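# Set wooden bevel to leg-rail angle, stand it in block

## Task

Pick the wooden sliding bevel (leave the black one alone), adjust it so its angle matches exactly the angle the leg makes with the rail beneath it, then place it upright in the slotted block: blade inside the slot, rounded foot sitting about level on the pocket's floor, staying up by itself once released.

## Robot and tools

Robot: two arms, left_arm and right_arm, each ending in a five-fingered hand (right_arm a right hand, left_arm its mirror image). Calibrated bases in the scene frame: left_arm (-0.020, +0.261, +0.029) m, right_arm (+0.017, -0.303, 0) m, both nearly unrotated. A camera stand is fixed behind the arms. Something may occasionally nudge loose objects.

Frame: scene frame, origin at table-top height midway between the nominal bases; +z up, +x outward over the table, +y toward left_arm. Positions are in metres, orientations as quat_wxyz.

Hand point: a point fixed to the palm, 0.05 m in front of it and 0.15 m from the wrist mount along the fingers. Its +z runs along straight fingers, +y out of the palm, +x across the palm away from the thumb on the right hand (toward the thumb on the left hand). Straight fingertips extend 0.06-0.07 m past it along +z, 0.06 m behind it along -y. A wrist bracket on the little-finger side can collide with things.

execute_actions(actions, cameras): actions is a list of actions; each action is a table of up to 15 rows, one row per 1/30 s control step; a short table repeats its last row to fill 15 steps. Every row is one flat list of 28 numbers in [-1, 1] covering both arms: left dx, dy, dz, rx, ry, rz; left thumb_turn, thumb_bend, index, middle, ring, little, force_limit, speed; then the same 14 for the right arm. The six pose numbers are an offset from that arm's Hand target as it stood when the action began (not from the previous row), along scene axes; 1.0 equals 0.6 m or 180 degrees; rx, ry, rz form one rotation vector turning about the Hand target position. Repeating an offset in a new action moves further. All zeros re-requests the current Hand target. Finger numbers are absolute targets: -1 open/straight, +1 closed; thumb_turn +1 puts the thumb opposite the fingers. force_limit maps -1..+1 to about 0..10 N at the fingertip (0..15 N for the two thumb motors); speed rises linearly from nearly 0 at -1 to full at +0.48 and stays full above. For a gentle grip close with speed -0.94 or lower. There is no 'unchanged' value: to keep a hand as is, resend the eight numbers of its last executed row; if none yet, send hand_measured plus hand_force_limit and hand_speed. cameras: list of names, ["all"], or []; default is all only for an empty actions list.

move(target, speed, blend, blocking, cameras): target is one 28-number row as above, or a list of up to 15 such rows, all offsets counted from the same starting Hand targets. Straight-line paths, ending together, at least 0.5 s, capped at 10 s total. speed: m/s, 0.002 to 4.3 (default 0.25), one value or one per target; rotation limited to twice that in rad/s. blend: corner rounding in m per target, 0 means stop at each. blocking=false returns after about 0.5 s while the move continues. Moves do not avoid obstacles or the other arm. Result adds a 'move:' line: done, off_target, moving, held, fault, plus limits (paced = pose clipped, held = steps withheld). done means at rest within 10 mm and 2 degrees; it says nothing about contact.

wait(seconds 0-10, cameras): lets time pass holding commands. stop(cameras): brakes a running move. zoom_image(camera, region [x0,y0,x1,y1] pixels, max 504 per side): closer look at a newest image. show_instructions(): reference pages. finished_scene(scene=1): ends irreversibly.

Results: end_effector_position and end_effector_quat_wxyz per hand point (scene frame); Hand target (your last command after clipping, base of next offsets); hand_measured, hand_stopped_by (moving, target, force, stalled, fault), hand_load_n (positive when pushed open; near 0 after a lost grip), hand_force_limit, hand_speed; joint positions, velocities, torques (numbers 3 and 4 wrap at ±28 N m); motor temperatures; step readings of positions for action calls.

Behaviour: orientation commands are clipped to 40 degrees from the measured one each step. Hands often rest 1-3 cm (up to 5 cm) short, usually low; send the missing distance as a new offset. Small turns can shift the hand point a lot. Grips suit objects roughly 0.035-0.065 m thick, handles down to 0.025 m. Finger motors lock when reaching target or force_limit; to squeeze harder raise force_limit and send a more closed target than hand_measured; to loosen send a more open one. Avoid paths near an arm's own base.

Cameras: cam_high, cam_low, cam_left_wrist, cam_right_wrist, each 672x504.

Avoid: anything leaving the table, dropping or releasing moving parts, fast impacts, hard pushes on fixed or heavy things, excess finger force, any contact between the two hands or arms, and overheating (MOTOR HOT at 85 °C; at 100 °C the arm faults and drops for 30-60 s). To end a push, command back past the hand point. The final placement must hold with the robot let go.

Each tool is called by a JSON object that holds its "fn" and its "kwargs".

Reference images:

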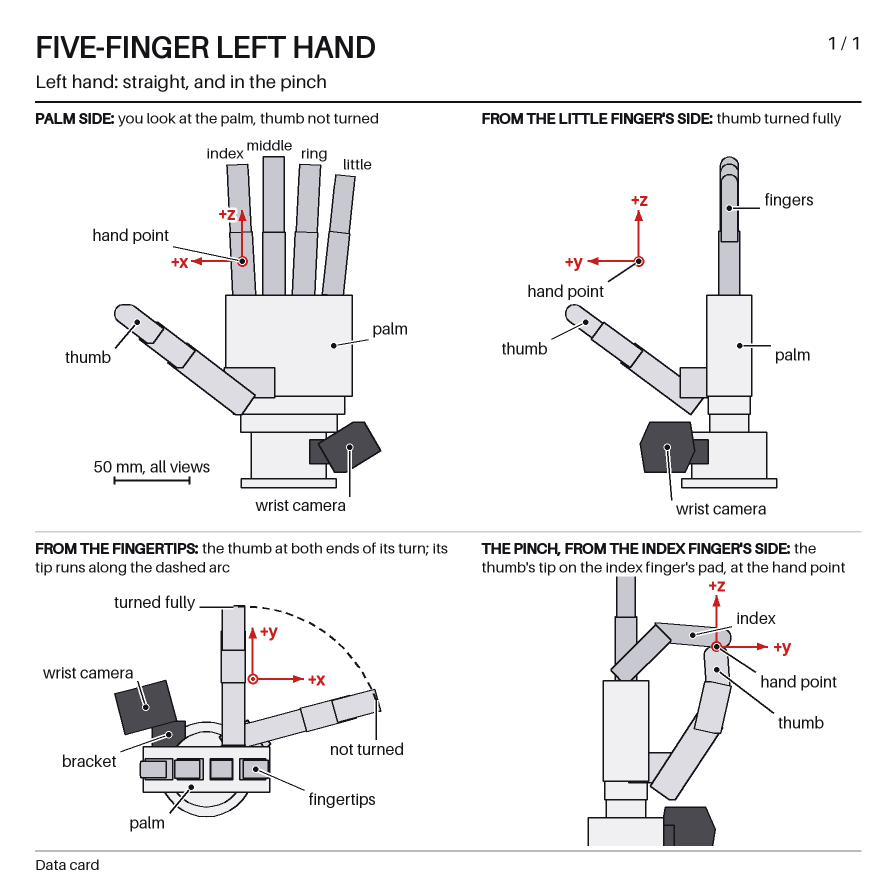

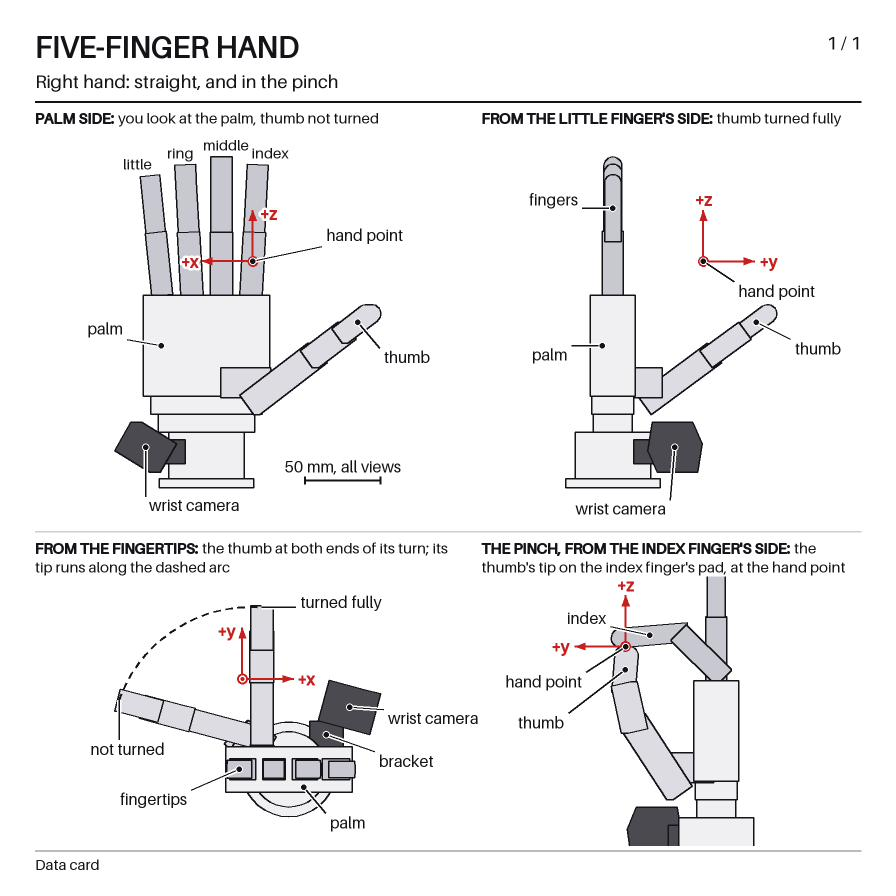

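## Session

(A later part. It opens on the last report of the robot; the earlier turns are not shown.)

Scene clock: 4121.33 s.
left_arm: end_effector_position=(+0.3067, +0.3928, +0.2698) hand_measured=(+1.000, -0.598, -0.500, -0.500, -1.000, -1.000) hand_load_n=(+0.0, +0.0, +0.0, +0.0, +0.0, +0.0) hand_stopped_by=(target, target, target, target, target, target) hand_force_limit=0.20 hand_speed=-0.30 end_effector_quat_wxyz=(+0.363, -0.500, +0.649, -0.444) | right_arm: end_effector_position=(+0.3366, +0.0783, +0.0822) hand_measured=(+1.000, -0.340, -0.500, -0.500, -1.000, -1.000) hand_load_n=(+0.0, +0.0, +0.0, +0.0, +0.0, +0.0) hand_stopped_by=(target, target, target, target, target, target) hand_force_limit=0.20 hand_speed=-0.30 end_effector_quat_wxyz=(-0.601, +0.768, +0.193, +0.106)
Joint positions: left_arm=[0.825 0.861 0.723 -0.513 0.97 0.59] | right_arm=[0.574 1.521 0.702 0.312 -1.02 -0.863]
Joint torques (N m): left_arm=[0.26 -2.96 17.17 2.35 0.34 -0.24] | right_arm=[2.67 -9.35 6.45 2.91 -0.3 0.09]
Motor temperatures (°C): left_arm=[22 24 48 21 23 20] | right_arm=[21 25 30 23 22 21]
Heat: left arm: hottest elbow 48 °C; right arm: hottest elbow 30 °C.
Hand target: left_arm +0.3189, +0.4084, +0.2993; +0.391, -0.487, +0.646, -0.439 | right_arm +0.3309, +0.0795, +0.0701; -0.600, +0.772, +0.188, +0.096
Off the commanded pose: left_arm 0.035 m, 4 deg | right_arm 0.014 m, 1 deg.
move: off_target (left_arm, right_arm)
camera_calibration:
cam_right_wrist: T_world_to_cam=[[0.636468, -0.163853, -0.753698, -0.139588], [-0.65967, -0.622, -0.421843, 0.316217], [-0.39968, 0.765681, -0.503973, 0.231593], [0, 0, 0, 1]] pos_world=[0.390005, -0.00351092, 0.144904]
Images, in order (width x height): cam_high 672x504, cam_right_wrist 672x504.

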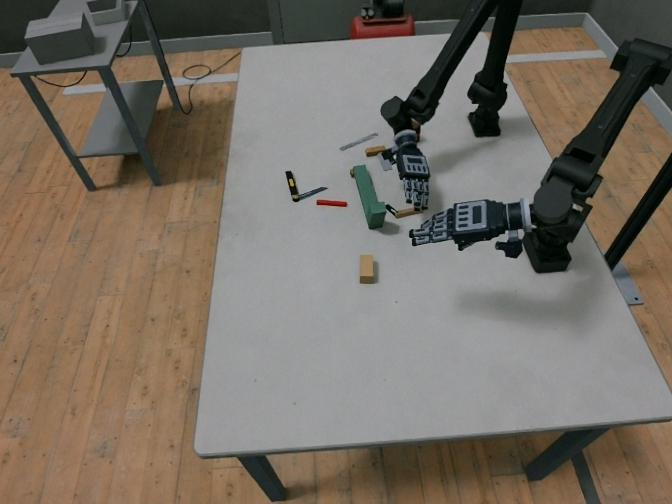

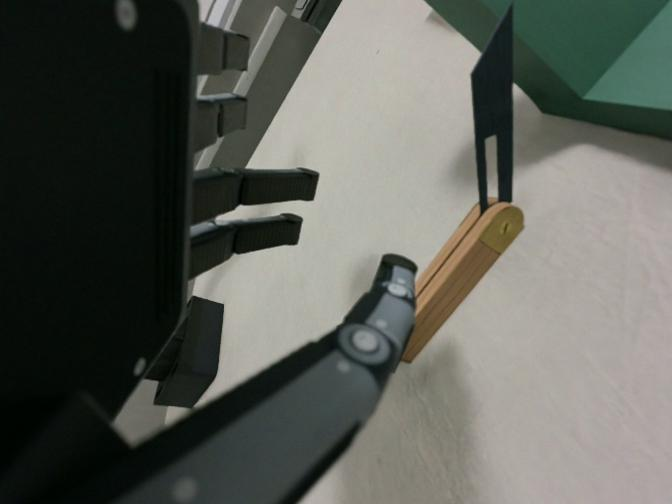

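{"fn": "move", "kwargs": {"target": [0,0,0,0,0,0,1,-0.6,-0.5,-0.5,-1,-1,0.2,-0.3,-0.0262,0.0038,-0.065,0,0,0.01,1,-0.34,-0.5,-0.5,-1,-1,0.2,-0.3], "speed": 0.06, "cameras": ["cam_high","cam_right_wrist"]}}

{"fn": "zoom_image", "kwargs": {"camera": "cam_right_wrist", "region": [340, 140, 580, 380]}}

Scene clock: 4155.30 s.
left_arm: end_effector_position=(+0.3067, +0.3928, +0.2698) hand_measured=(+1.000, -0.598, -0.500, -0.500, -1.000, -1.000) hand_load_n=(+0.0, +0.0, +0.0, +0.0, +0.0, +0.0) hand_stopped_by=(target, target, target, target, target, target) hand_force_limit=0.20 hand_speed=-0.30 end_effector_quat_wxyz=(+0.363, -0.500, +0.649, -0.444) | right_arm: end_effector_position=(+0.3235, +0.0820, +0.0444) hand_measured=(+1.000, -0.340, -0.500, -0.500, -1.000, -1.000) hand_load_n=(+0.0, +0.0, +0.0, +0.0, +0.0, +0.0) hand_stopped_by=(target, target, target, target, target, target) hand_force_limit=0.20 hand_speed=-0.30 end_effector_quat_wxyz=(-0.603, +0.766, +0.200, +0.097)
Joint positions: left_arm=[0.825 0.861 0.723 -0.513 0.97 0.59] | right_arm=[0.595 1.611 0.661 0.439 -1.024 -0.862]
Joint torques (N m): left_arm=[0.32 -2.9 17.18 2.35 0.34 -0.24] | right_arm=[2.73 -9.58 5.18 2.84 -0.5 -0.03]
Heat: left arm: hottest elbow 48 °C; right arm: hottest elbow 30 °C.
Hand target: left_arm +0.3189, +0.4084, +0.2993; +0.391, -0.487, +0.646, -0.439 | right_arm +0.3150, +0.0818, +0.0310; -0.601, +0.769, +0.200, +0.087
Off the commanded pose: left_arm 0.035 m, 4 deg | right_arm 0.016 m, 1 deg.
move: off_target (left_arm, right_arm)
camera_calibration:
cam_right_wrist: T_world_to_cam=[[0.636402, -0.148809, -0.756868, -0.160205], [-0.646643, -0.637863, -0.418309, 0.290893], [-0.42053, 0.755636, -0.502164, 0.212031], [0, 0, 0, 1]] pos_world=[0.379225, 0.00149202, 0.106903]
Images, in order (width x height): cam_high 672x504, cam_right_wrist 672x504.

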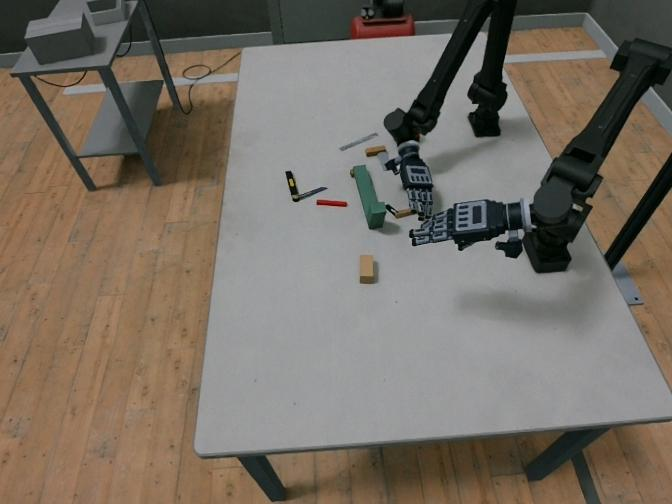

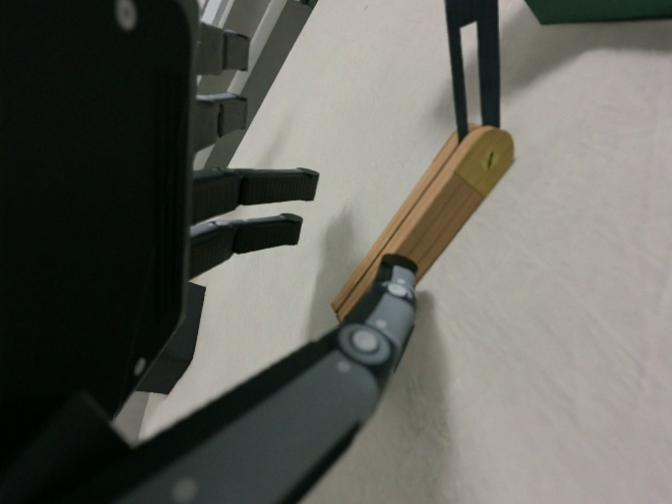

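Scaled by 2.100 from the camera's 672x504 image, which has a finer 960x720 frame.

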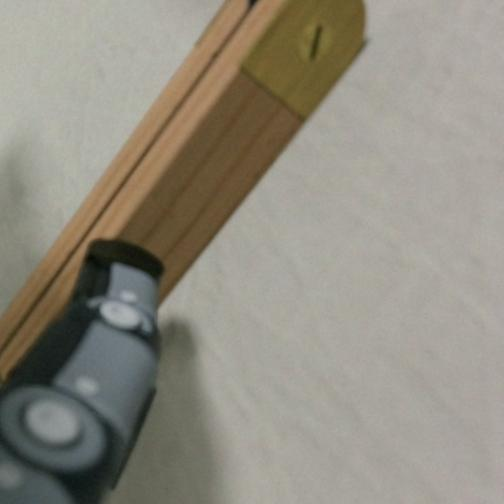

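{"fn": "move", "kwargs": {"target": [[0,0,0,0,0,0,1,-0.6,-0.5,-0.5,-1,-1,0.2,-0.3,0.002,-0.015,0,0,0,0,1,-0.34,-0.5,-0.5,-1,-1,0.2,-0.3],[0,0,0,0,0,0,1,-0.6,-0.5,-0.5,-1,-1,0.2,-0.3,0.002,-0.015,-0.02,0,0,0,1,-0.34,-0.5,-0.5,-1,-1,0.2,-0.3]], "speed": [0.04,0.03], "cameras": ["cam_right_wrist"]}}

{"fn": "zoom_image", "kwargs": {"camera": "cam_right_wrist", "region": [300, 140, 540, 380]}}

Scene clock: 4186.97 s.
left_arm: end_effector_position=(+0.3067, +0.3928, +0.2698) hand_measured=(+1.000, -0.598, -0.500, -0.500, -1.000, -1.000) hand_load_n=(+0.0, +0.0, +0.0, +0.0, +0.0, +0.0) hand_stopped_by=(target, target, target, target, target, target) hand_force_limit=0.20 hand_speed=-0.30 end_effector_quat_wxyz=(+0.363, -0.500, +0.649, -0.444) | right_arm: end_effector_position=(+0.3172, +0.0789, +0.0324) hand_measured=(+1.000, -0.340, -0.500, -0.500, -1.000, -1.000) hand_load_n=(+0.5, +0.0, +0.0, +0.0, +0.0, +0.0) hand_stopped_by=(target, target, target, target, target, target) hand_force_limit=0.20 hand_speed=-0.30 end_effector_quat_wxyz=(-0.604, +0.765, +0.206, +0.090)
Joint positions: left_arm=[0.825 0.861 0.723 -0.513 0.97 0.59] | right_arm=[0.593 1.637 0.646 0.463 -1.043 -0.877]
Joint torques (N m): left_arm=[0.26 -2.9 17.18 2.36 0.34 -0.24] | right_arm=[1.55 -9.58 4.9 2.86 -0.48 -0.09]
Heat: left arm: hottest elbow 49 °C; right arm: hottest elbow 29 °C.
Hand target: left_arm +0.3189, +0.4084, +0.2993; +0.391, -0.487, +0.646, -0.439 | right_arm +0.3163, +0.0729, +0.0191; -0.601, +0.769, +0.200, +0.087
Off the commanded pose: left_arm 0.035 m, 4 deg | right_arm 0.015 m, 1 deg.
move: off_target (left_arm, right_arm)
camera_calibration:
cam_right_wrist: T_world_to_cam=[[0.635079, -0.137099, -0.760183, -0.16608], [-0.636932, -0.64973, -0.414933, 0.277546], [-0.437027, 0.7477, -0.499953, 0.211403], [0, 0, 0, 1]] pos_world=[0.37464, -0.000505519, 0.0946028]
Images, in order (width x height): cam_right_wrist 672x504.

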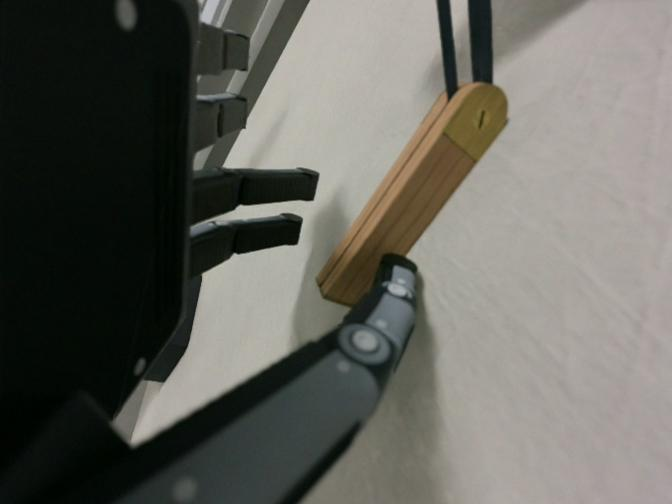

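Scaled by 2.100 from the camera's 672x504 image, which has a finer 960x720 frame.

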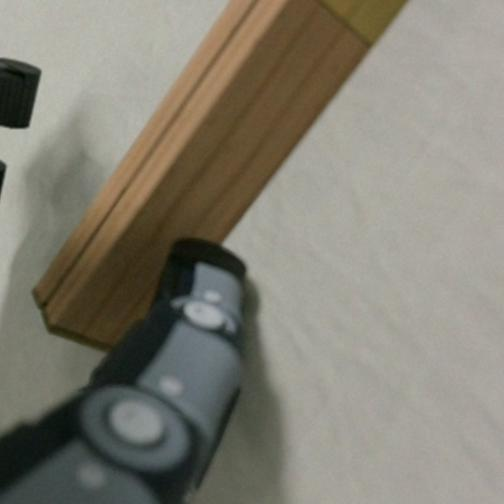

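{"fn": "move", "kwargs": {"target": [0,0,0,0,0,0,1,-0.6,-0.5,-0.5,-1,-1,0.2,-0.3,0.0035,0.0115,-0.0075,0,0,0,1,-0.34,-0.5,-0.5,-1,-1,0.2,-0.3], "speed": 0.03, "cameras": ["cam_right_wrist"]}}

{"fn": "zoom_image", "kwargs": {"camera": "cam_right_wrist", "region": [300, 140, 540, 380]}}

Scene clock: 4219.83 s.
left_arm: end_effector_position=(+0.3067, +0.3928, +0.2698) hand_measured=(+1.000, -0.598, -0.500, -0.500, -1.000, -1.000) hand_load_n=(+0.0, +0.0, +0.0, +0.0, +0.0, +0.0) hand_stopped_by=(target, target, target, target, target, target) hand_force_limit=0.20 hand_speed=-0.30 end_effector_quat_wxyz=(+0.363, -0.500, +0.649, -0.444) | right_arm: end_effector_position=(+0.3195, +0.0804, +0.0311) hand_measured=(+1.000, -0.340, -0.500, -0.500, -1.000, -1.000) hand_load_n=(+0.0, -2.5, +0.0, +0.0, +0.0, +0.0) hand_stopped_by=(target, target, target, target, target, target) hand_force_limit=0.20 hand_speed=-0.30 end_effector_quat_wxyz=(-0.606, +0.762, +0.208, +0.094)
Joint positions: left_arm=[0.825 0.861 0.723 -0.513 0.97 0.59] | right_arm=[0.593 1.648 0.646 0.489 -1.043 -0.874]
Joint torques (N m): left_arm=[0.26 -2.9 17.18 2.36 0.34 -0.24] | right_arm=[2.2 -8.59 5.91 2.59 -0.06 -0.02]
Heat: left arm: hottest elbow 49 °C; right arm: hottest elbow 28 °C.
Hand target: left_arm +0.3189, +0.4084, +0.2993; +0.391, -0.487, +0.646, -0.439 | right_arm +0.3184, +0.0797, +0.0146; -0.601, +0.769, +0.200, +0.087
Off the commanded pose: left_arm 0.035 m, 4 deg | right_arm 0.017 m, 2 deg.
move: off_target (left_arm, right_arm)
camera_calibration:
cam_right_wrist: T_world_to_cam=[[0.642321, -0.131768, -0.755024, -0.171309], [-0.633628, -0.645531, -0.426386, 0.278446], [-0.431208, 0.752281, -0.49813, 0.20841], [0, 0, 0, 1]] pos_world=[0.376335, 0.000390258, 0.0931984]
Images, in order (width x height): cam_right_wrist 672x504.

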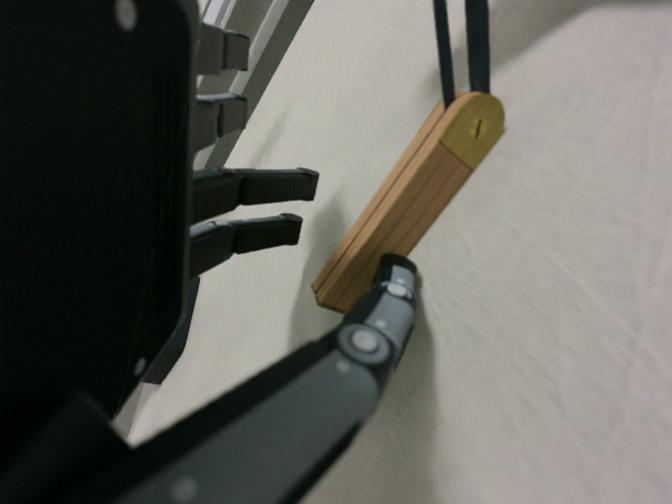

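Scaled by 2.100 from the camera's 672x504 image, which has a finer 960x720 frame.

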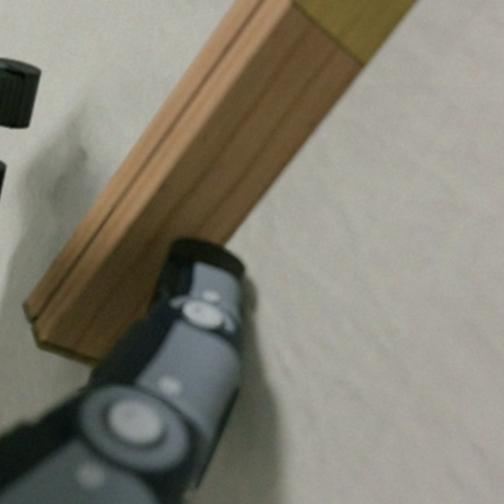

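{"fn": "move", "kwargs": {"target": [0,0,0,0,0,0,1,-0.6,-0.5,-0.5,-1,-1,0.2,-0.3,0.0015,0.001,0.008,0,0,0,1,-0.34,-0.1,-0.1,-1,-1,0.2,-0.3], "speed": 0.03, "cameras": []}}

{"fn": "move", "kwargs": {"target": [0,0,0,0,0,0,1,-0.6,-0.5,-0.5,-1,-1,0.2,-0.3,0,0,0,0,0,0,1,-0.34,0.6,0.6,-1,-1,0.2,-0.85], "speed": 0.03, "cameras": ["cam_right_wrist"]}}

Scene clock: 4230.17 s.
left_arm: end_effector_position=(+0.3067, +0.3928, +0.2698) hand_measured=(+1.000, -0.598, -0.500, -0.500, -1.000, -1.000) hand_load_n=(+0.0, +0.0, +0.0, +0.0, +0.0, +0.0) hand_stopped_by=(target, target, target, target, target, target) hand_force_limit=0.20 hand_speed=-0.30 end_effector_quat_wxyz=(+0.363, -0.500, +0.649, -0.444) | right_arm: end_effector_position=(+0.3195, +0.0804, +0.0310) hand_measured=(+1.000, -0.340, -0.100, -0.100, -1.000, -1.000) hand_load_n=(+0.5, -2.5, +0.0, +0.0, +0.0, +0.0) hand_stopped_by=(target, target, target, target, target, target) hand_force_limit=0.20 hand_speed=-0.30 end_effector_quat_wxyz=(-0.606, +0.762, +0.208, +0.094)
Joint positions: left_arm=[0.825 0.861 0.723 -0.513 0.97 0.59] | right_arm=[0.593 1.649 0.646 0.49 -1.043 -0.873]
Joint torques (N m): left_arm=[0.26 -2.96 17.18 2.36 0.34 -0.24] | right_arm=[2.26 -9.47 6.39 1.98 -0.05 0.01]
Heat: left arm: hottest elbow 49 °C; right arm: hottest elbow 28 °C.
Hand target: left_arm +0.3189, +0.4084, +0.2993; +0.391, -0.487, +0.646, -0.439 | right_arm +0.3193, +0.0803, +0.0193; -0.601, +0.769, +0.200, +0.087
Off the commanded pose: left_arm 0.035 m, 4 deg | right_arm 0.012 m, 2 deg.
move: off_target (left_arm, right_arm)
No camera images: "cameras" was empty.

Scene clock: 4231.10 s.
left_arm: end_effector_position=(+0.3067, +0.3928, +0.2698) hand_measured=(+1.000, -0.598, -0.500, -0.500, -1.000, -1.000) hand_load_n=(+0.0, +0.0, +0.0, +0.0, -0.5, +0.0) hand_stopped_by=(target, target, target, target, target, target) hand_force_limit=0.20 hand_speed=-0.30 end_effector_quat_wxyz=(+0.363, -0.500, +0.649, -0.444) | right_arm: end_effector_position=(+0.3195, +0.0804, +0.0310) hand_measured=(+1.000, -0.342, +0.176, +0.146, -1.000, -1.000) hand_load_n=(+0.0, +7.0, +6.0, +5.5, +0.0, +0.0) hand_stopped_by=(target, target, force, force, target, target) hand_force_limit=0.20 hand_speed=-0.85 end_effector_quat_wxyz=(-0.606, +0.762, +0.208, +0.094)
Joint positions: left_arm=[0.825 0.861 0.723 -0.513 0.97 0.59] | right_arm=[0.593 1.649 0.646 0.49 -1.043 -0.873]
Joint torques (N m): left_arm=[0.26 -2.9 17.18 2.36 0.34 -0.24] | right_arm=[2.26 -9.47 6.42 1.96 -0.05 0]
Heat: left arm: hottest elbow 49 °C; right arm: hottest elbow 28 °C.
Hand target: left_arm +0.3189, +0.4084, +0.2993; +0.391, -0.487, +0.646, -0.439 | right_arm +0.3193, +0.0803, +0.0193; -0.601, +0.769, +0.200, +0.087
Off the commanded pose: left_arm 0.035 m, 4 deg | right_arm 0.012 m, 2 deg.
move: off_target (left_arm, right_arm)
camera_calibration:
cam_right_wrist: T_world_to_cam=[[0.641524, -0.13199, -0.755662, -0.171101], [-0.63416, -0.645511, -0.425624, 0.278491], [-0.43161, 0.752259, -0.497814, 0.208432], [0, 0, 0, 1]] pos_world=[0.376335, 0.000390323, 0.0929984]
Images, in order (width x height): cam_right_wrist 672x504.

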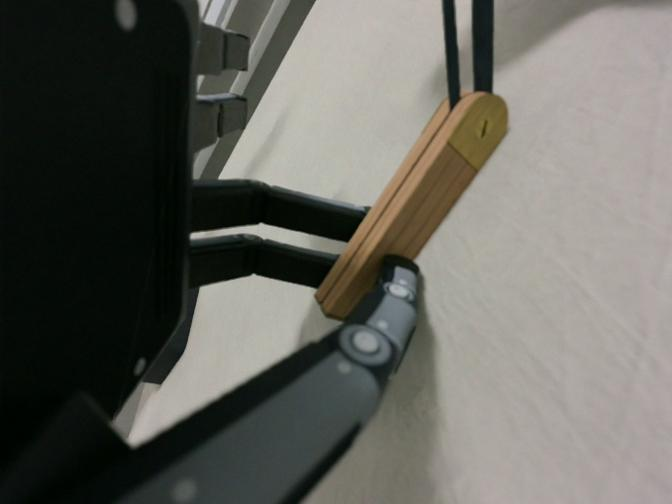

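{"fn": "move", "kwargs": {"target": [0,0,0,0,0,0,1,-0.6,-0.5,-0.5,-1,-1,0.2,-0.3,0,0,0,0,0,0,1,-0.34,0.65,0.65,-1,-1,0.6,-0.85], "speed": 0.03, "cameras": []}}

{"fn": "move", "kwargs": {"target": [[0,0,0,0,0,0,1,-0.6,-0.5,-0.5,-1,-1,0.2,-0.3,0,0,0.2,0,0,0,1,-0.34,0.65,0.65,-1,-1,0.6,-0.85],[0,0,0,0,0,0,1,-0.6,-0.5,-0.5,-1,-1,0.2,-0.3,0.218,-0.384,0.3845,0,0,-0.478,1,-0.34,0.65,0.65,-1,-1,0.6,-0.85]], "speed": [0.1,0.2], "blend": [0.03,0], "cameras": ["cam_low","cam_high","cam_right_wrist"]}}

Scene clock: 4279.17 s.
left_arm: end_effector_position=(+0.3067, +0.3928, +0.2698) hand_measured=(+1.000, -0.598, -0.500, -0.500, -1.000, -1.000) hand_load_n=(+0.0, +0.0, +0.0, +0.0, +0.0, +0.0) hand_stopped_by=(target, target, target, target, target, target) hand_force_limit=0.20 hand_speed=-0.30 end_effector_quat_wxyz=(+0.363, -0.500, +0.649, -0.444) | right_arm: end_effector_position=(+0.3194, +0.0804, +0.0310) hand_measured=(+1.000, -0.342, +0.186, +0.158, -1.000, -1.000) hand_load_n=(+0.0, +12.0, +8.0, +9.5, +0.0, -0.5) hand_stopped_by=(target, target, force, force, target, target) hand_force_limit=0.60 hand_speed=-0.85 end_effector_quat_wxyz=(-0.606, +0.762, +0.208, +0.094)
Joint positions: left_arm=[0.825 0.861 0.723 -0.513 0.97 0.59] | right_arm=[0.593 1.649 0.646 0.49 -1.043 -0.873]
Joint torques (N m): left_arm=[0.26 -2.9 17.17 2.36 0.34 -0.24] | right_arm=[2.2 -9.47 6.42 1.95 -0.02 0]
Heat: left arm: hottest elbow 50 °C; right arm: hottest elbow 28 °C.
Hand target: left_arm +0.3189, +0.4084, +0.2993; +0.391, -0.487, +0.646, -0.439 | right_arm +0.3194, +0.0803, +0.0193; -0.601, +0.769, +0.200, +0.087
Off the commanded pose: left_arm 0.035 m, 4 deg | right_arm 0.012 m, 2 deg.
move: off_target (left_arm, right_arm)
No camera images: "cameras" was empty.

Scene clock: 4284.77 s.
left_arm: end_effector_position=(+0.3067, +0.3928, +0.2698) hand_measured=(+1.000, -0.598, -0.500, -0.500, -1.000, -1.000) hand_load_n=(+0.0, +0.0, +0.0, +0.0, +0.0, -0.5) hand_stopped_by=(target, target, target, target, target, target) hand_force_limit=0.20 hand_speed=-0.30 end_effector_quat_wxyz=(+0.363, -0.500, +0.649, -0.444) | right_arm: end_effector_position=(+0.4367, -0.1517, +0.2172) hand_measured=(+1.000, -0.342, +0.186, +0.158, -1.000, -1.000) hand_load_n=(+0.5, +14.5, +6.0, +9.0, +0.0, +0.0) hand_stopped_by=(target, target, force, force, target, target) hand_force_limit=0.60 hand_speed=-0.85 end_effector_quat_wxyz=(-0.367, +0.716, -0.375, +0.461)
Joint positions: left_arm=[0.825 0.861 0.723 -0.513 0.97 0.59] | right_arm=[0.435 0.925 0.634 -0.03 0.224 -0.343]
Joint torques (N m): left_arm=[0.26 -2.9 17.18 2.36 0.34 -0.24] | right_arm=[1.38 -5.36 15.61 2.06 0.19 0.08]
Heat: left arm: hottest elbow 50 °C; right arm: hottest elbow 29 °C.
Hand target: left_arm +0.3189, +0.4084, +0.2993; +0.391, -0.487, +0.646, -0.439 | right_arm +0.4501, -0.1500, +0.2500; -0.381, +0.699, -0.378, +0.473
Off the commanded pose: left_arm 0.035 m, 4 deg | right_arm 0.035 m, 3 deg.
move: off_target (left_arm, right_arm)
camera_calibration:
cam_right_wrist: T_world_to_cam=[[-0.129096, -0.655536, -0.744048, 0.118431], [-0.716714, 0.580229, -0.386852, 0.49583], [0.685314, 0.483329, -0.544737, 0.00791317], [0, 0, 0, 1]] pos_world=[0.365235, -0.213884, 0.284242]
Images, in order (width x height): cam_high 672x504, cam_low 672x504, cam_right_wrist 672x504.

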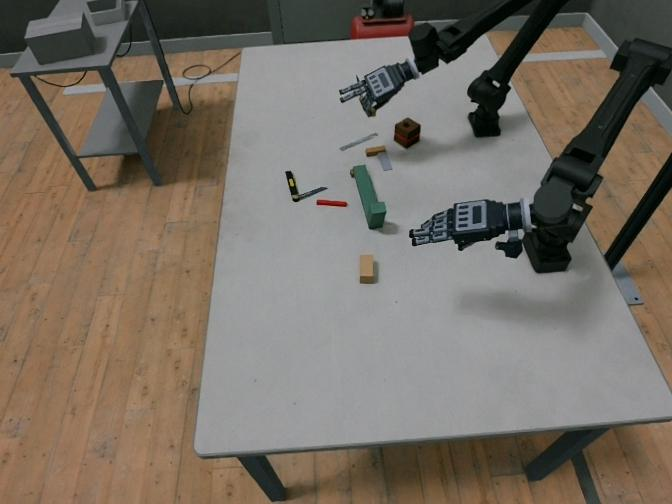

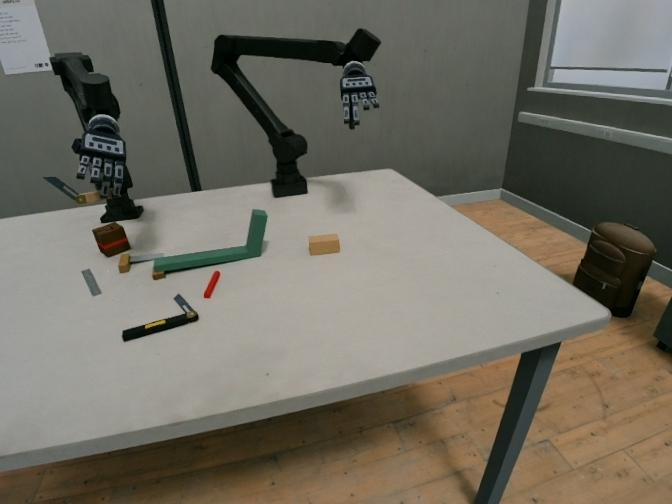

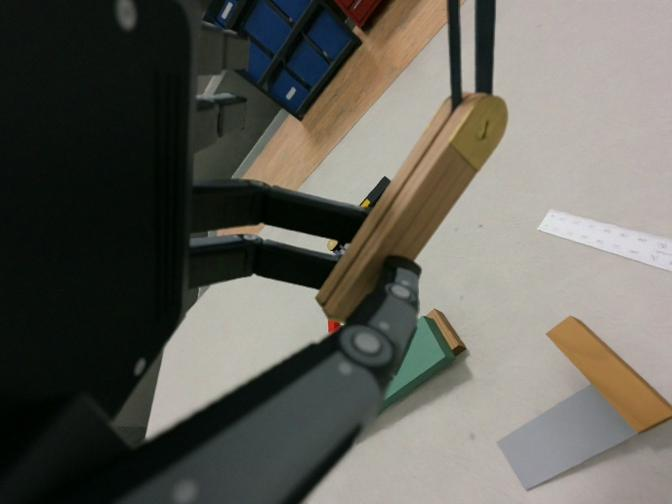

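{"fn": "move", "kwargs": {"target": [-0.033,0,-0.233,0,0,0,1,-0.6,-0.5,-0.5,-1,-1,0.2,-0.3,0.083,-0.35,0.0,0.6195,0.23,0,1,-0.34,0.65,0.65,-1,-1,0.6,-0.85], "speed": 0.25, "cameras": ["cam_low","cam_high","cam_right_wrist"]}}

{"fn": "zoom_image", "kwargs": {"camera": "cam_low", "region": [0, 120, 160, 280]}}

Scene clock: 4308.63 s.
left_arm: end_effector_position=(+0.3008, +0.4038, +0.1649) hand_measured=(+1.000, -0.598, -0.500, -0.500, -1.000, -1.000) hand_load_n=(+0.0, +0.0, +0.0, +0.0, -0.5, +0.0) hand_stopped_by=(target, target, target, target, target, target) hand_force_limit=0.20 hand_speed=-0.30 end_effector_quat_wxyz=(+0.384, -0.489, +0.645, -0.443) | right_arm: end_effector_position=(+0.4943, -0.3551, +0.2538) hand_measured=(+1.000, -0.342, +0.186, +0.158, -1.000, -1.000) hand_load_n=(+0.5, +14.5, +6.0, +8.5, +0.0, +0.0) hand_stopped_by=(target, target, force, force, target, target) hand_force_limit=0.60 hand_speed=-0.85 end_effector_quat_wxyz=(+0.643, -0.194, +0.688, +0.274)
Joint positions: left_arm=[0.873 0.978 0.477 -0.125 1.01 0.615] | right_arm=[-0.532 1.575 0.737 0.773 -1.218 1.637]
Joint torques (N m): left_arm=[0.67 -3.31 9.84 2.33 0.49 0.1] | right_arm=[1.85 -9.82 8.29 2.81 -0.01 0.16]
Heat: left arm: hottest elbow 50 °C; right arm: hottest elbow 34 °C.
Hand target: left_arm +0.2991, +0.4084, +0.1594; +0.391, -0.487, +0.646, -0.439 | right_arm +0.4998, -0.3602, +0.2500; +0.644, -0.189, +0.689, +0.274
Off the commanded pose: left_arm 0.007 m, 1 deg | right_arm 0.008 m, 1 deg.
move: done
camera_calibration:
cam_right_wrist: T_world_to_cam=[[-0.631256, 0.765642, -0.123727, 0.615138], [-0.39997, -0.184695, 0.897726, -0.084927], [0.664485, 0.616182, 0.422823, -0.101372], [0, 0, 0, 1]] pos_world=[0.421702, -0.424198, 0.195213]
Images, in order (width x height): cam_high 672x504, cam_low 672x504, cam_right_wrist 672x504.

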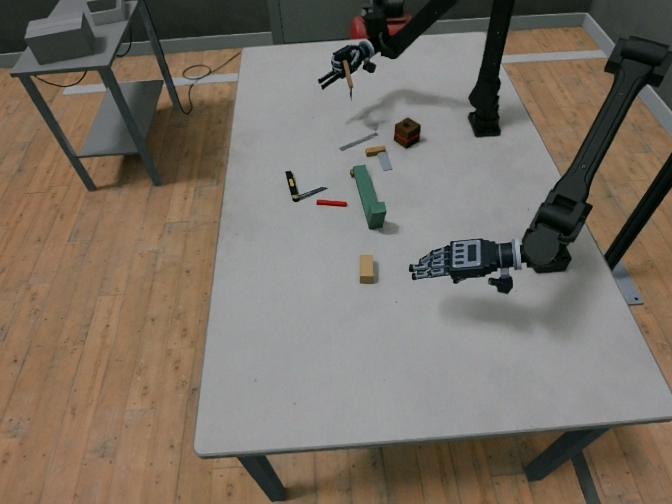

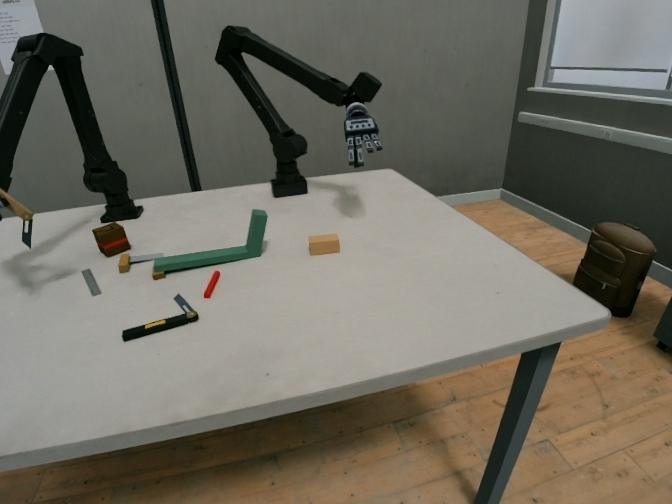

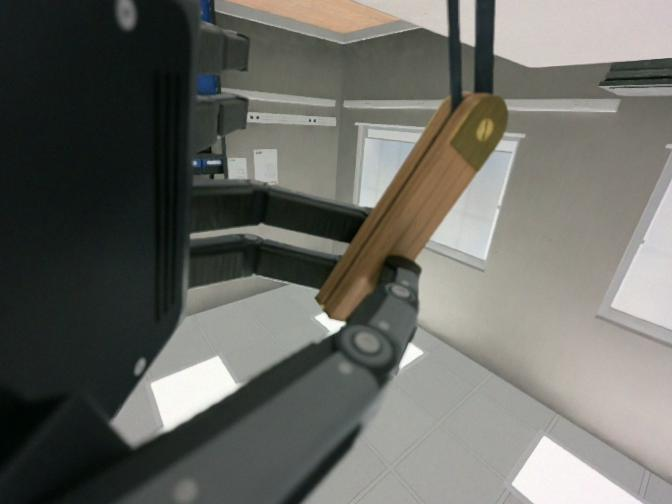

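Scaled by 3.150 from the camera's 672x504 image, which has a finer 960x720 frame.

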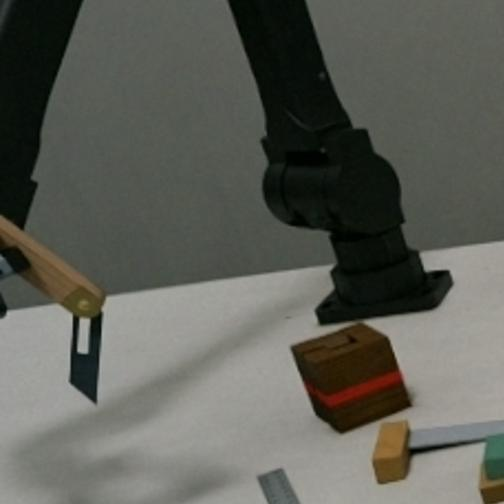

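{"fn": "move", "kwargs": {"target": [[0,0,0,0,0,0,1,-0.6,-0.5,-0.5,-1,-1,0.2,-0.3,0.117,0.217,0,0,0,0,1,-0.34,0.65,0.65,-1,-1,0.6,-0.85],[0,0,0,0,0,0,1,-0.6,-0.5,-0.5,-1,-1,0.2,-0.3,0.117,0.217,-0.175,0,0,0,1,-0.34,0.65,0.65,-1,-1,0.6,-0.85]], "speed": [0.2,0.1], "blend": [0.03,0], "cameras": ["cam_low"]}}

{"fn": "zoom_image", "kwargs": {"camera": "cam_low", "region": [20, 190, 150, 320]}}

Scene clock: 4335.53 s.
left_arm: end_effector_position=(+0.3008, +0.4038, +0.1649) hand_measured=(+1.000, -0.598, -0.500, -0.500, -1.000, -1.000) hand_load_n=(+0.0, +0.0, +0.0, -0.5, +0.0, +0.0) hand_stopped_by=(target, target, target, target, target, target) hand_force_limit=0.20 hand_speed=-0.30 end_effector_quat_wxyz=(+0.384, -0.489, +0.645, -0.443) | right_arm: end_effector_position=(+0.5610, -0.2316, +0.1473) hand_measured=(+1.000, -0.342, +0.186, +0.158, -1.000, -1.000) hand_load_n=(+0.5, +14.5, +6.0, +8.5, +0.0, +0.0) hand_stopped_by=(target, target, force, force, target, target) hand_force_limit=0.60 hand_speed=-0.85 end_effector_quat_wxyz=(+0.640, -0.187, +0.694, +0.273)
Joint positions: left_arm=[0.873 0.978 0.477 -0.125 1.01 0.615] | right_arm=[-0.203 1.894 0.738 1.106 -0.879 1.673]
Joint torques (N m): left_arm=[0.73 -3.31 9.83 2.35 0.49 0.09] | right_arm=[2.61 -11.69 7.56 3.07 0.02 0.16]
Heat: left arm: hottest elbow 47 °C; right arm: hottest elbow 32 °C.
Hand target: left_arm +0.2991, +0.4084, +0.1594; +0.391, -0.487, +0.646, -0.439 | right_arm +0.5701, -0.2299, +0.1450; +0.644, -0.189, +0.689, +0.274
Off the commanded pose: left_arm 0.007 m, 1 deg | right_arm 0.009 m, 1 deg.
move: done
Images, in order (width x height): cam_low 672x504.

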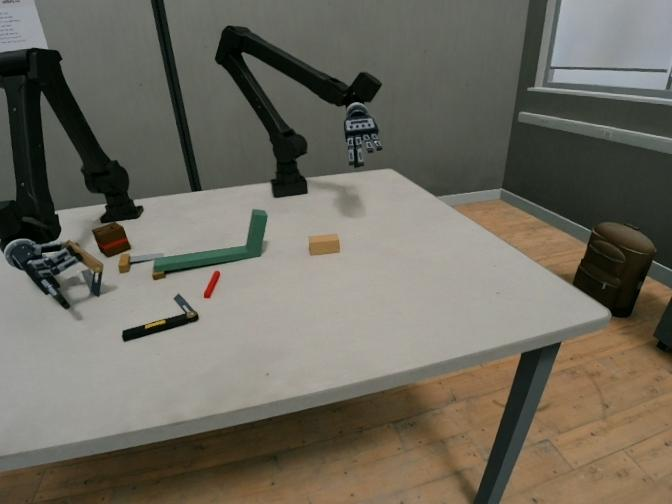

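Scaled by 3.877 from the camera's 672x504 image, which has a finer 960x720 frame.

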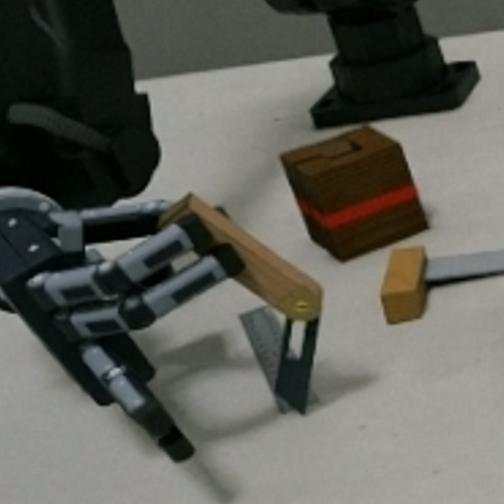

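{"fn": "move", "kwargs": {"target": [0,0,0,0,0,0,1,-0.6,-0.5,-0.5,-1,-1,0.2,-0.3,0,0,-0.033,0,0,0,1,-0.34,0.65,0.65,-1,-1,0.6,-0.85], "speed": 0.04, "cameras": ["cam_low"]}}

{"fn": "zoom_image", "kwargs": {"camera": "cam_low", "region": [50, 220, 150, 320]}}

Scene clock: 4345.20 s.
left_arm: end_effector_position=(+0.3008, +0.4038, +0.1649) hand_measured=(+1.000, -0.598, -0.500, -0.500, -1.000, -1.000) hand_load_n=(+0.0, +0.0, +0.0, +0.0, +0.0, +0.0) hand_stopped_by=(target, target, target, target, target, target) hand_force_limit=0.20 hand_speed=-0.30 end_effector_quat_wxyz=(+0.384, -0.489, +0.645, -0.443) | right_arm: end_effector_position=(+0.5635, -0.2329, +0.1450) hand_measured=(+1.000, -0.344, +0.186, +0.158, -1.000, -1.000) hand_load_n=(+6.0, +19.0, +9.0, +3.5, +0.0, +0.0) hand_stopped_by=(target, target, force, force, target, target) hand_force_limit=0.60 hand_speed=-0.85 end_effector_quat_wxyz=(+0.649, -0.184, +0.684, +0.277)
Joint positions: left_arm=[0.873 0.978 0.477 -0.125 1.01 0.615] | right_arm=[-0.203 1.93 0.749 1.174 -0.88 1.705]
Joint torques (N m): left_arm=[0.67 -3.31 9.84 2.33 0.49 0.1] | right_arm=[2.55 -10.64 6.54 2.45 0.06 -0.2]
Heat: left arm: hottest elbow 46 °C; right arm: hottest elbow 31 °C.
Hand target: left_arm +0.2991, +0.4084, +0.1594; +0.391, -0.487, +0.646, -0.439 | right_arm +0.5700, -0.2299, +0.1251; +0.644, -0.189, +0.689, +0.274
Off the commanded pose: left_arm 0.007 m, 1 deg | right_arm 0.021 m, 1 deg.
move: off_target (right_arm)
Images, in order (width x height): cam_low 672x504.

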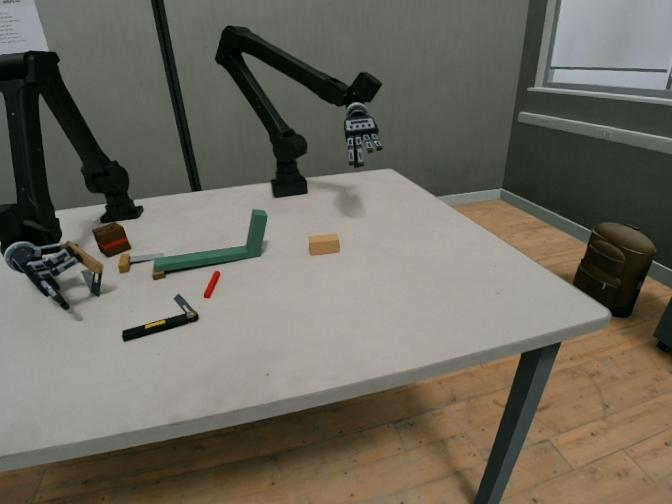

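Scaled by 5.040 from the camera's 672x504 image, which has a finer 960x720 frame.

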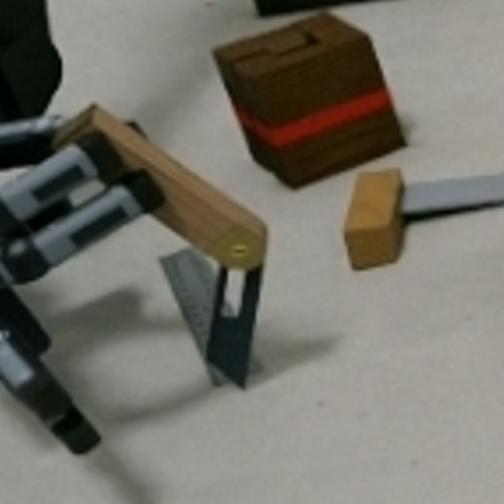

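{"fn": "move", "kwargs": {"target": [0,0,0,0,0,0,1,-0.6,-0.5,-0.5,-1,-1,0.2,-0.3,0,0,-0.025,0,0,0,1,-0.34,0.65,0.65,-1,-1,0.6,-0.85], "speed": 0.04, "cameras": ["cam_low"]}}

{"fn": "zoom_image", "kwargs": {"camera": "cam_low", "region": [50, 220, 150, 320]}}

Scene clock: 4375.60 s.
left_arm: end_effector_position=(+0.3008, +0.4038, +0.1649) hand_measured=(+1.000, -0.598, -0.500, -0.500, -1.000, -1.000) hand_load_n=(+0.0, +0.0, +0.0, -0.5, -0.5, +0.0) hand_stopped_by=(target, target, target, target, target, target) hand_force_limit=0.20 hand_speed=-0.30 end_effector_quat_wxyz=(+0.384, -0.489, +0.645, -0.443) | right_arm: end_effector_position=(+0.5657, -0.2339, +0.1434) hand_measured=(+1.000, -0.344, +0.186, +0.158, -1.000, -1.000) hand_load_n=(+10.5, +23.0, +11.5, +1.5, +0.0, +0.0) hand_stopped_by=(target, target, force, force, target, target) hand_force_limit=0.60 hand_speed=-0.85 end_effector_quat_wxyz=(+0.655, -0.183, +0.677, +0.281)
Joint positions: left_arm=[0.873 0.978 0.477 -0.125 1.01 0.615] | right_arm=[-0.203 1.959 0.761 1.223 -0.882 1.731]
Joint torques (N m): left_arm=[0.67 -3.37 9.84 2.33 0.49 0.1] | right_arm=[2.49 -9.11 5.63 2.13 0.14 -0.49]
Heat: left arm: hottest elbow 44 °C; right arm: hottest elbow 30 °C.
Hand target: left_arm +0.2991, +0.4084, +0.1594; +0.391, -0.487, +0.646, -0.439 | right_arm +0.5701, -0.2299, +0.1102; +0.644, -0.189, +0.689, +0.274
Off the commanded pose: left_arm 0.007 m, 1 deg | right_arm 0.034 m, 2 deg.
move: off_target (right_arm)
Images, in order (width x height): cam_low 672x504.

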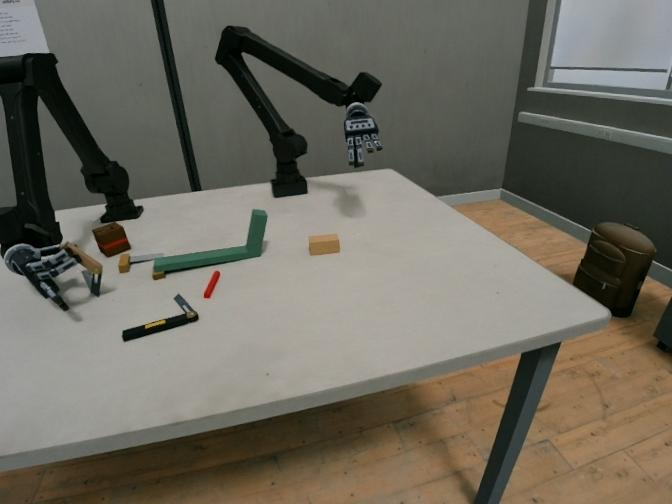

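Scaled by 5.040 from the camera's 672x504 image, which has a finer 960x720 frame.

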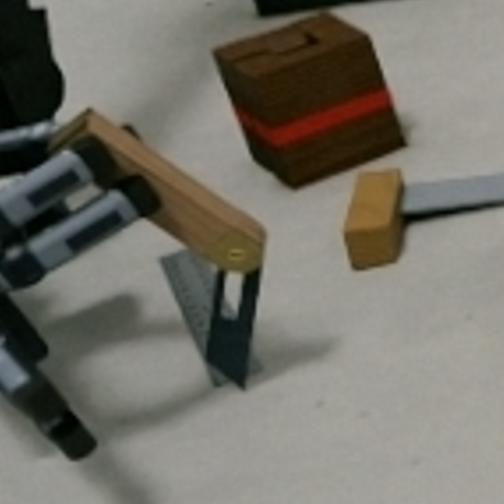

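{"fn": "execute_actions", "kwargs": {"actions": [], "cameras": ["cam_high","cam_right_wrist"]}}

{"fn": "zoom_image", "kwargs": {"camera": "cam_high", "region": [290, 70, 380, 160]}}

Scene clock: 4473.63 s.
left_arm: end_effector_position=(+0.3008, +0.4038, +0.1649) hand_measured=(+1.000, -0.598, -0.500, -0.500, -1.000, -1.000) hand_load_n=(+0.0, +0.0, +0.0, +0.0, +0.0, +0.0) hand_stopped_by=(target, target, target, target, target, target) hand_force_limit=0.20 hand_speed=-0.30 end_effector_quat_wxyz=(+0.384, -0.489, +0.645, -0.443) | right_arm: end_effector_position=(+0.5657, -0.2338, +0.1435) hand_measured=(+1.000, -0.344, +0.186, +0.158, -1.000, -1.000) hand_load_n=(+10.5, +23.5, +11.5, +1.5, +0.0, +0.0) hand_stopped_by=(target, target, force, force, target, target) hand_force_limit=0.60 hand_speed=-0.85 end_effector_quat_wxyz=(+0.655, -0.183, +0.677, +0.280)
Joint positions: left_arm=[0.873 0.978 0.477 -0.125 1.01 0.615] | right_arm=[-0.203 1.959 0.761 1.224 -0.882 1.731]
Joint velocities: within noise
Joint torques (N m): left_arm=[0.67 -3.31 9.83 2.32 0.49 0.1] | right_arm=[2.55 -9.47 5.64 2.13 0.13 -0.49]
Motor temperatures (°C): left_arm=[22 24 41 21 23 20] | right_arm=[21 25 28 23 21 21]
Heat: left arm: hottest elbow 41 °C; right arm: hottest elbow 28 °C.
Hand target: left_arm +0.2991, +0.4084, +0.1594; +0.391, -0.487, +0.646, -0.439 | right_arm +0.5701, -0.2299, +0.1103; +0.644, -0.189, +0.688, +0.274
Off the commanded pose: left_arm 0.007 m, 1 deg | right_arm 0.034 m, 2 deg.
camera_calibration:
cam_right_wrist: T_world_to_cam=[[-0.622246, 0.774811, -0.111708, 0.549039], [-0.421752, -0.211591, 0.881677, 0.073369], [0.659496, 0.595733, 0.45844, -0.183959], [0, 0, 0, 1]] pos_world=[0.4939, -0.300287, 0.0809782]
Images, in order (width x height): cam_high 672x504, cam_right_wrist 672x504.

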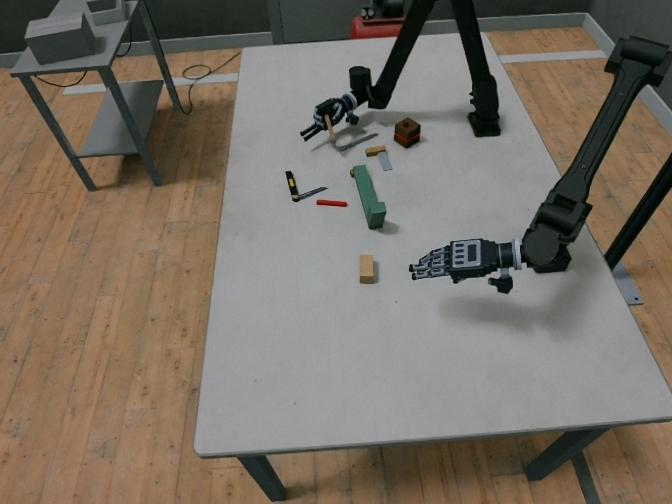

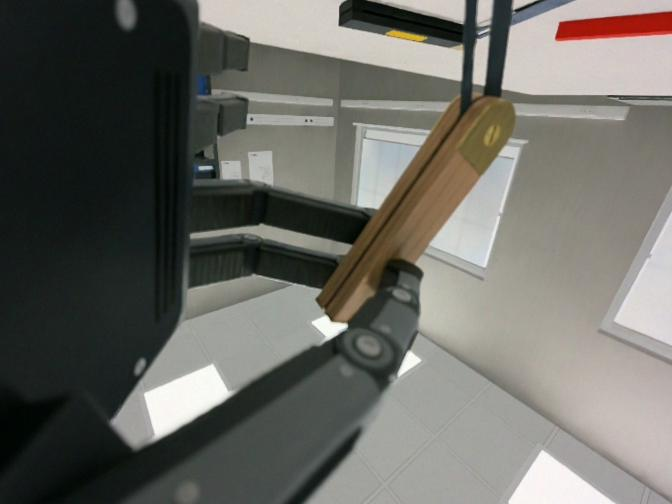

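Scaled by 5.600 from the camera's 672x504 image, which has a finer 960x720 frame.

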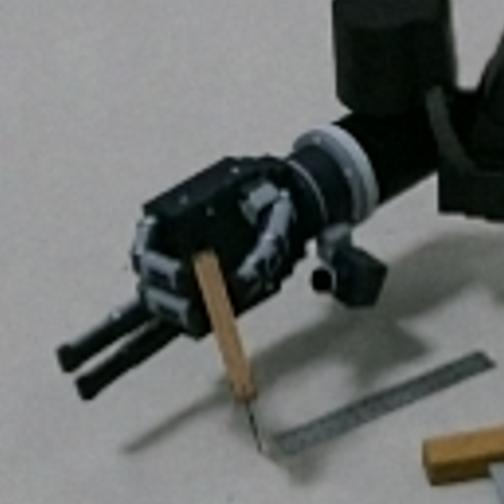

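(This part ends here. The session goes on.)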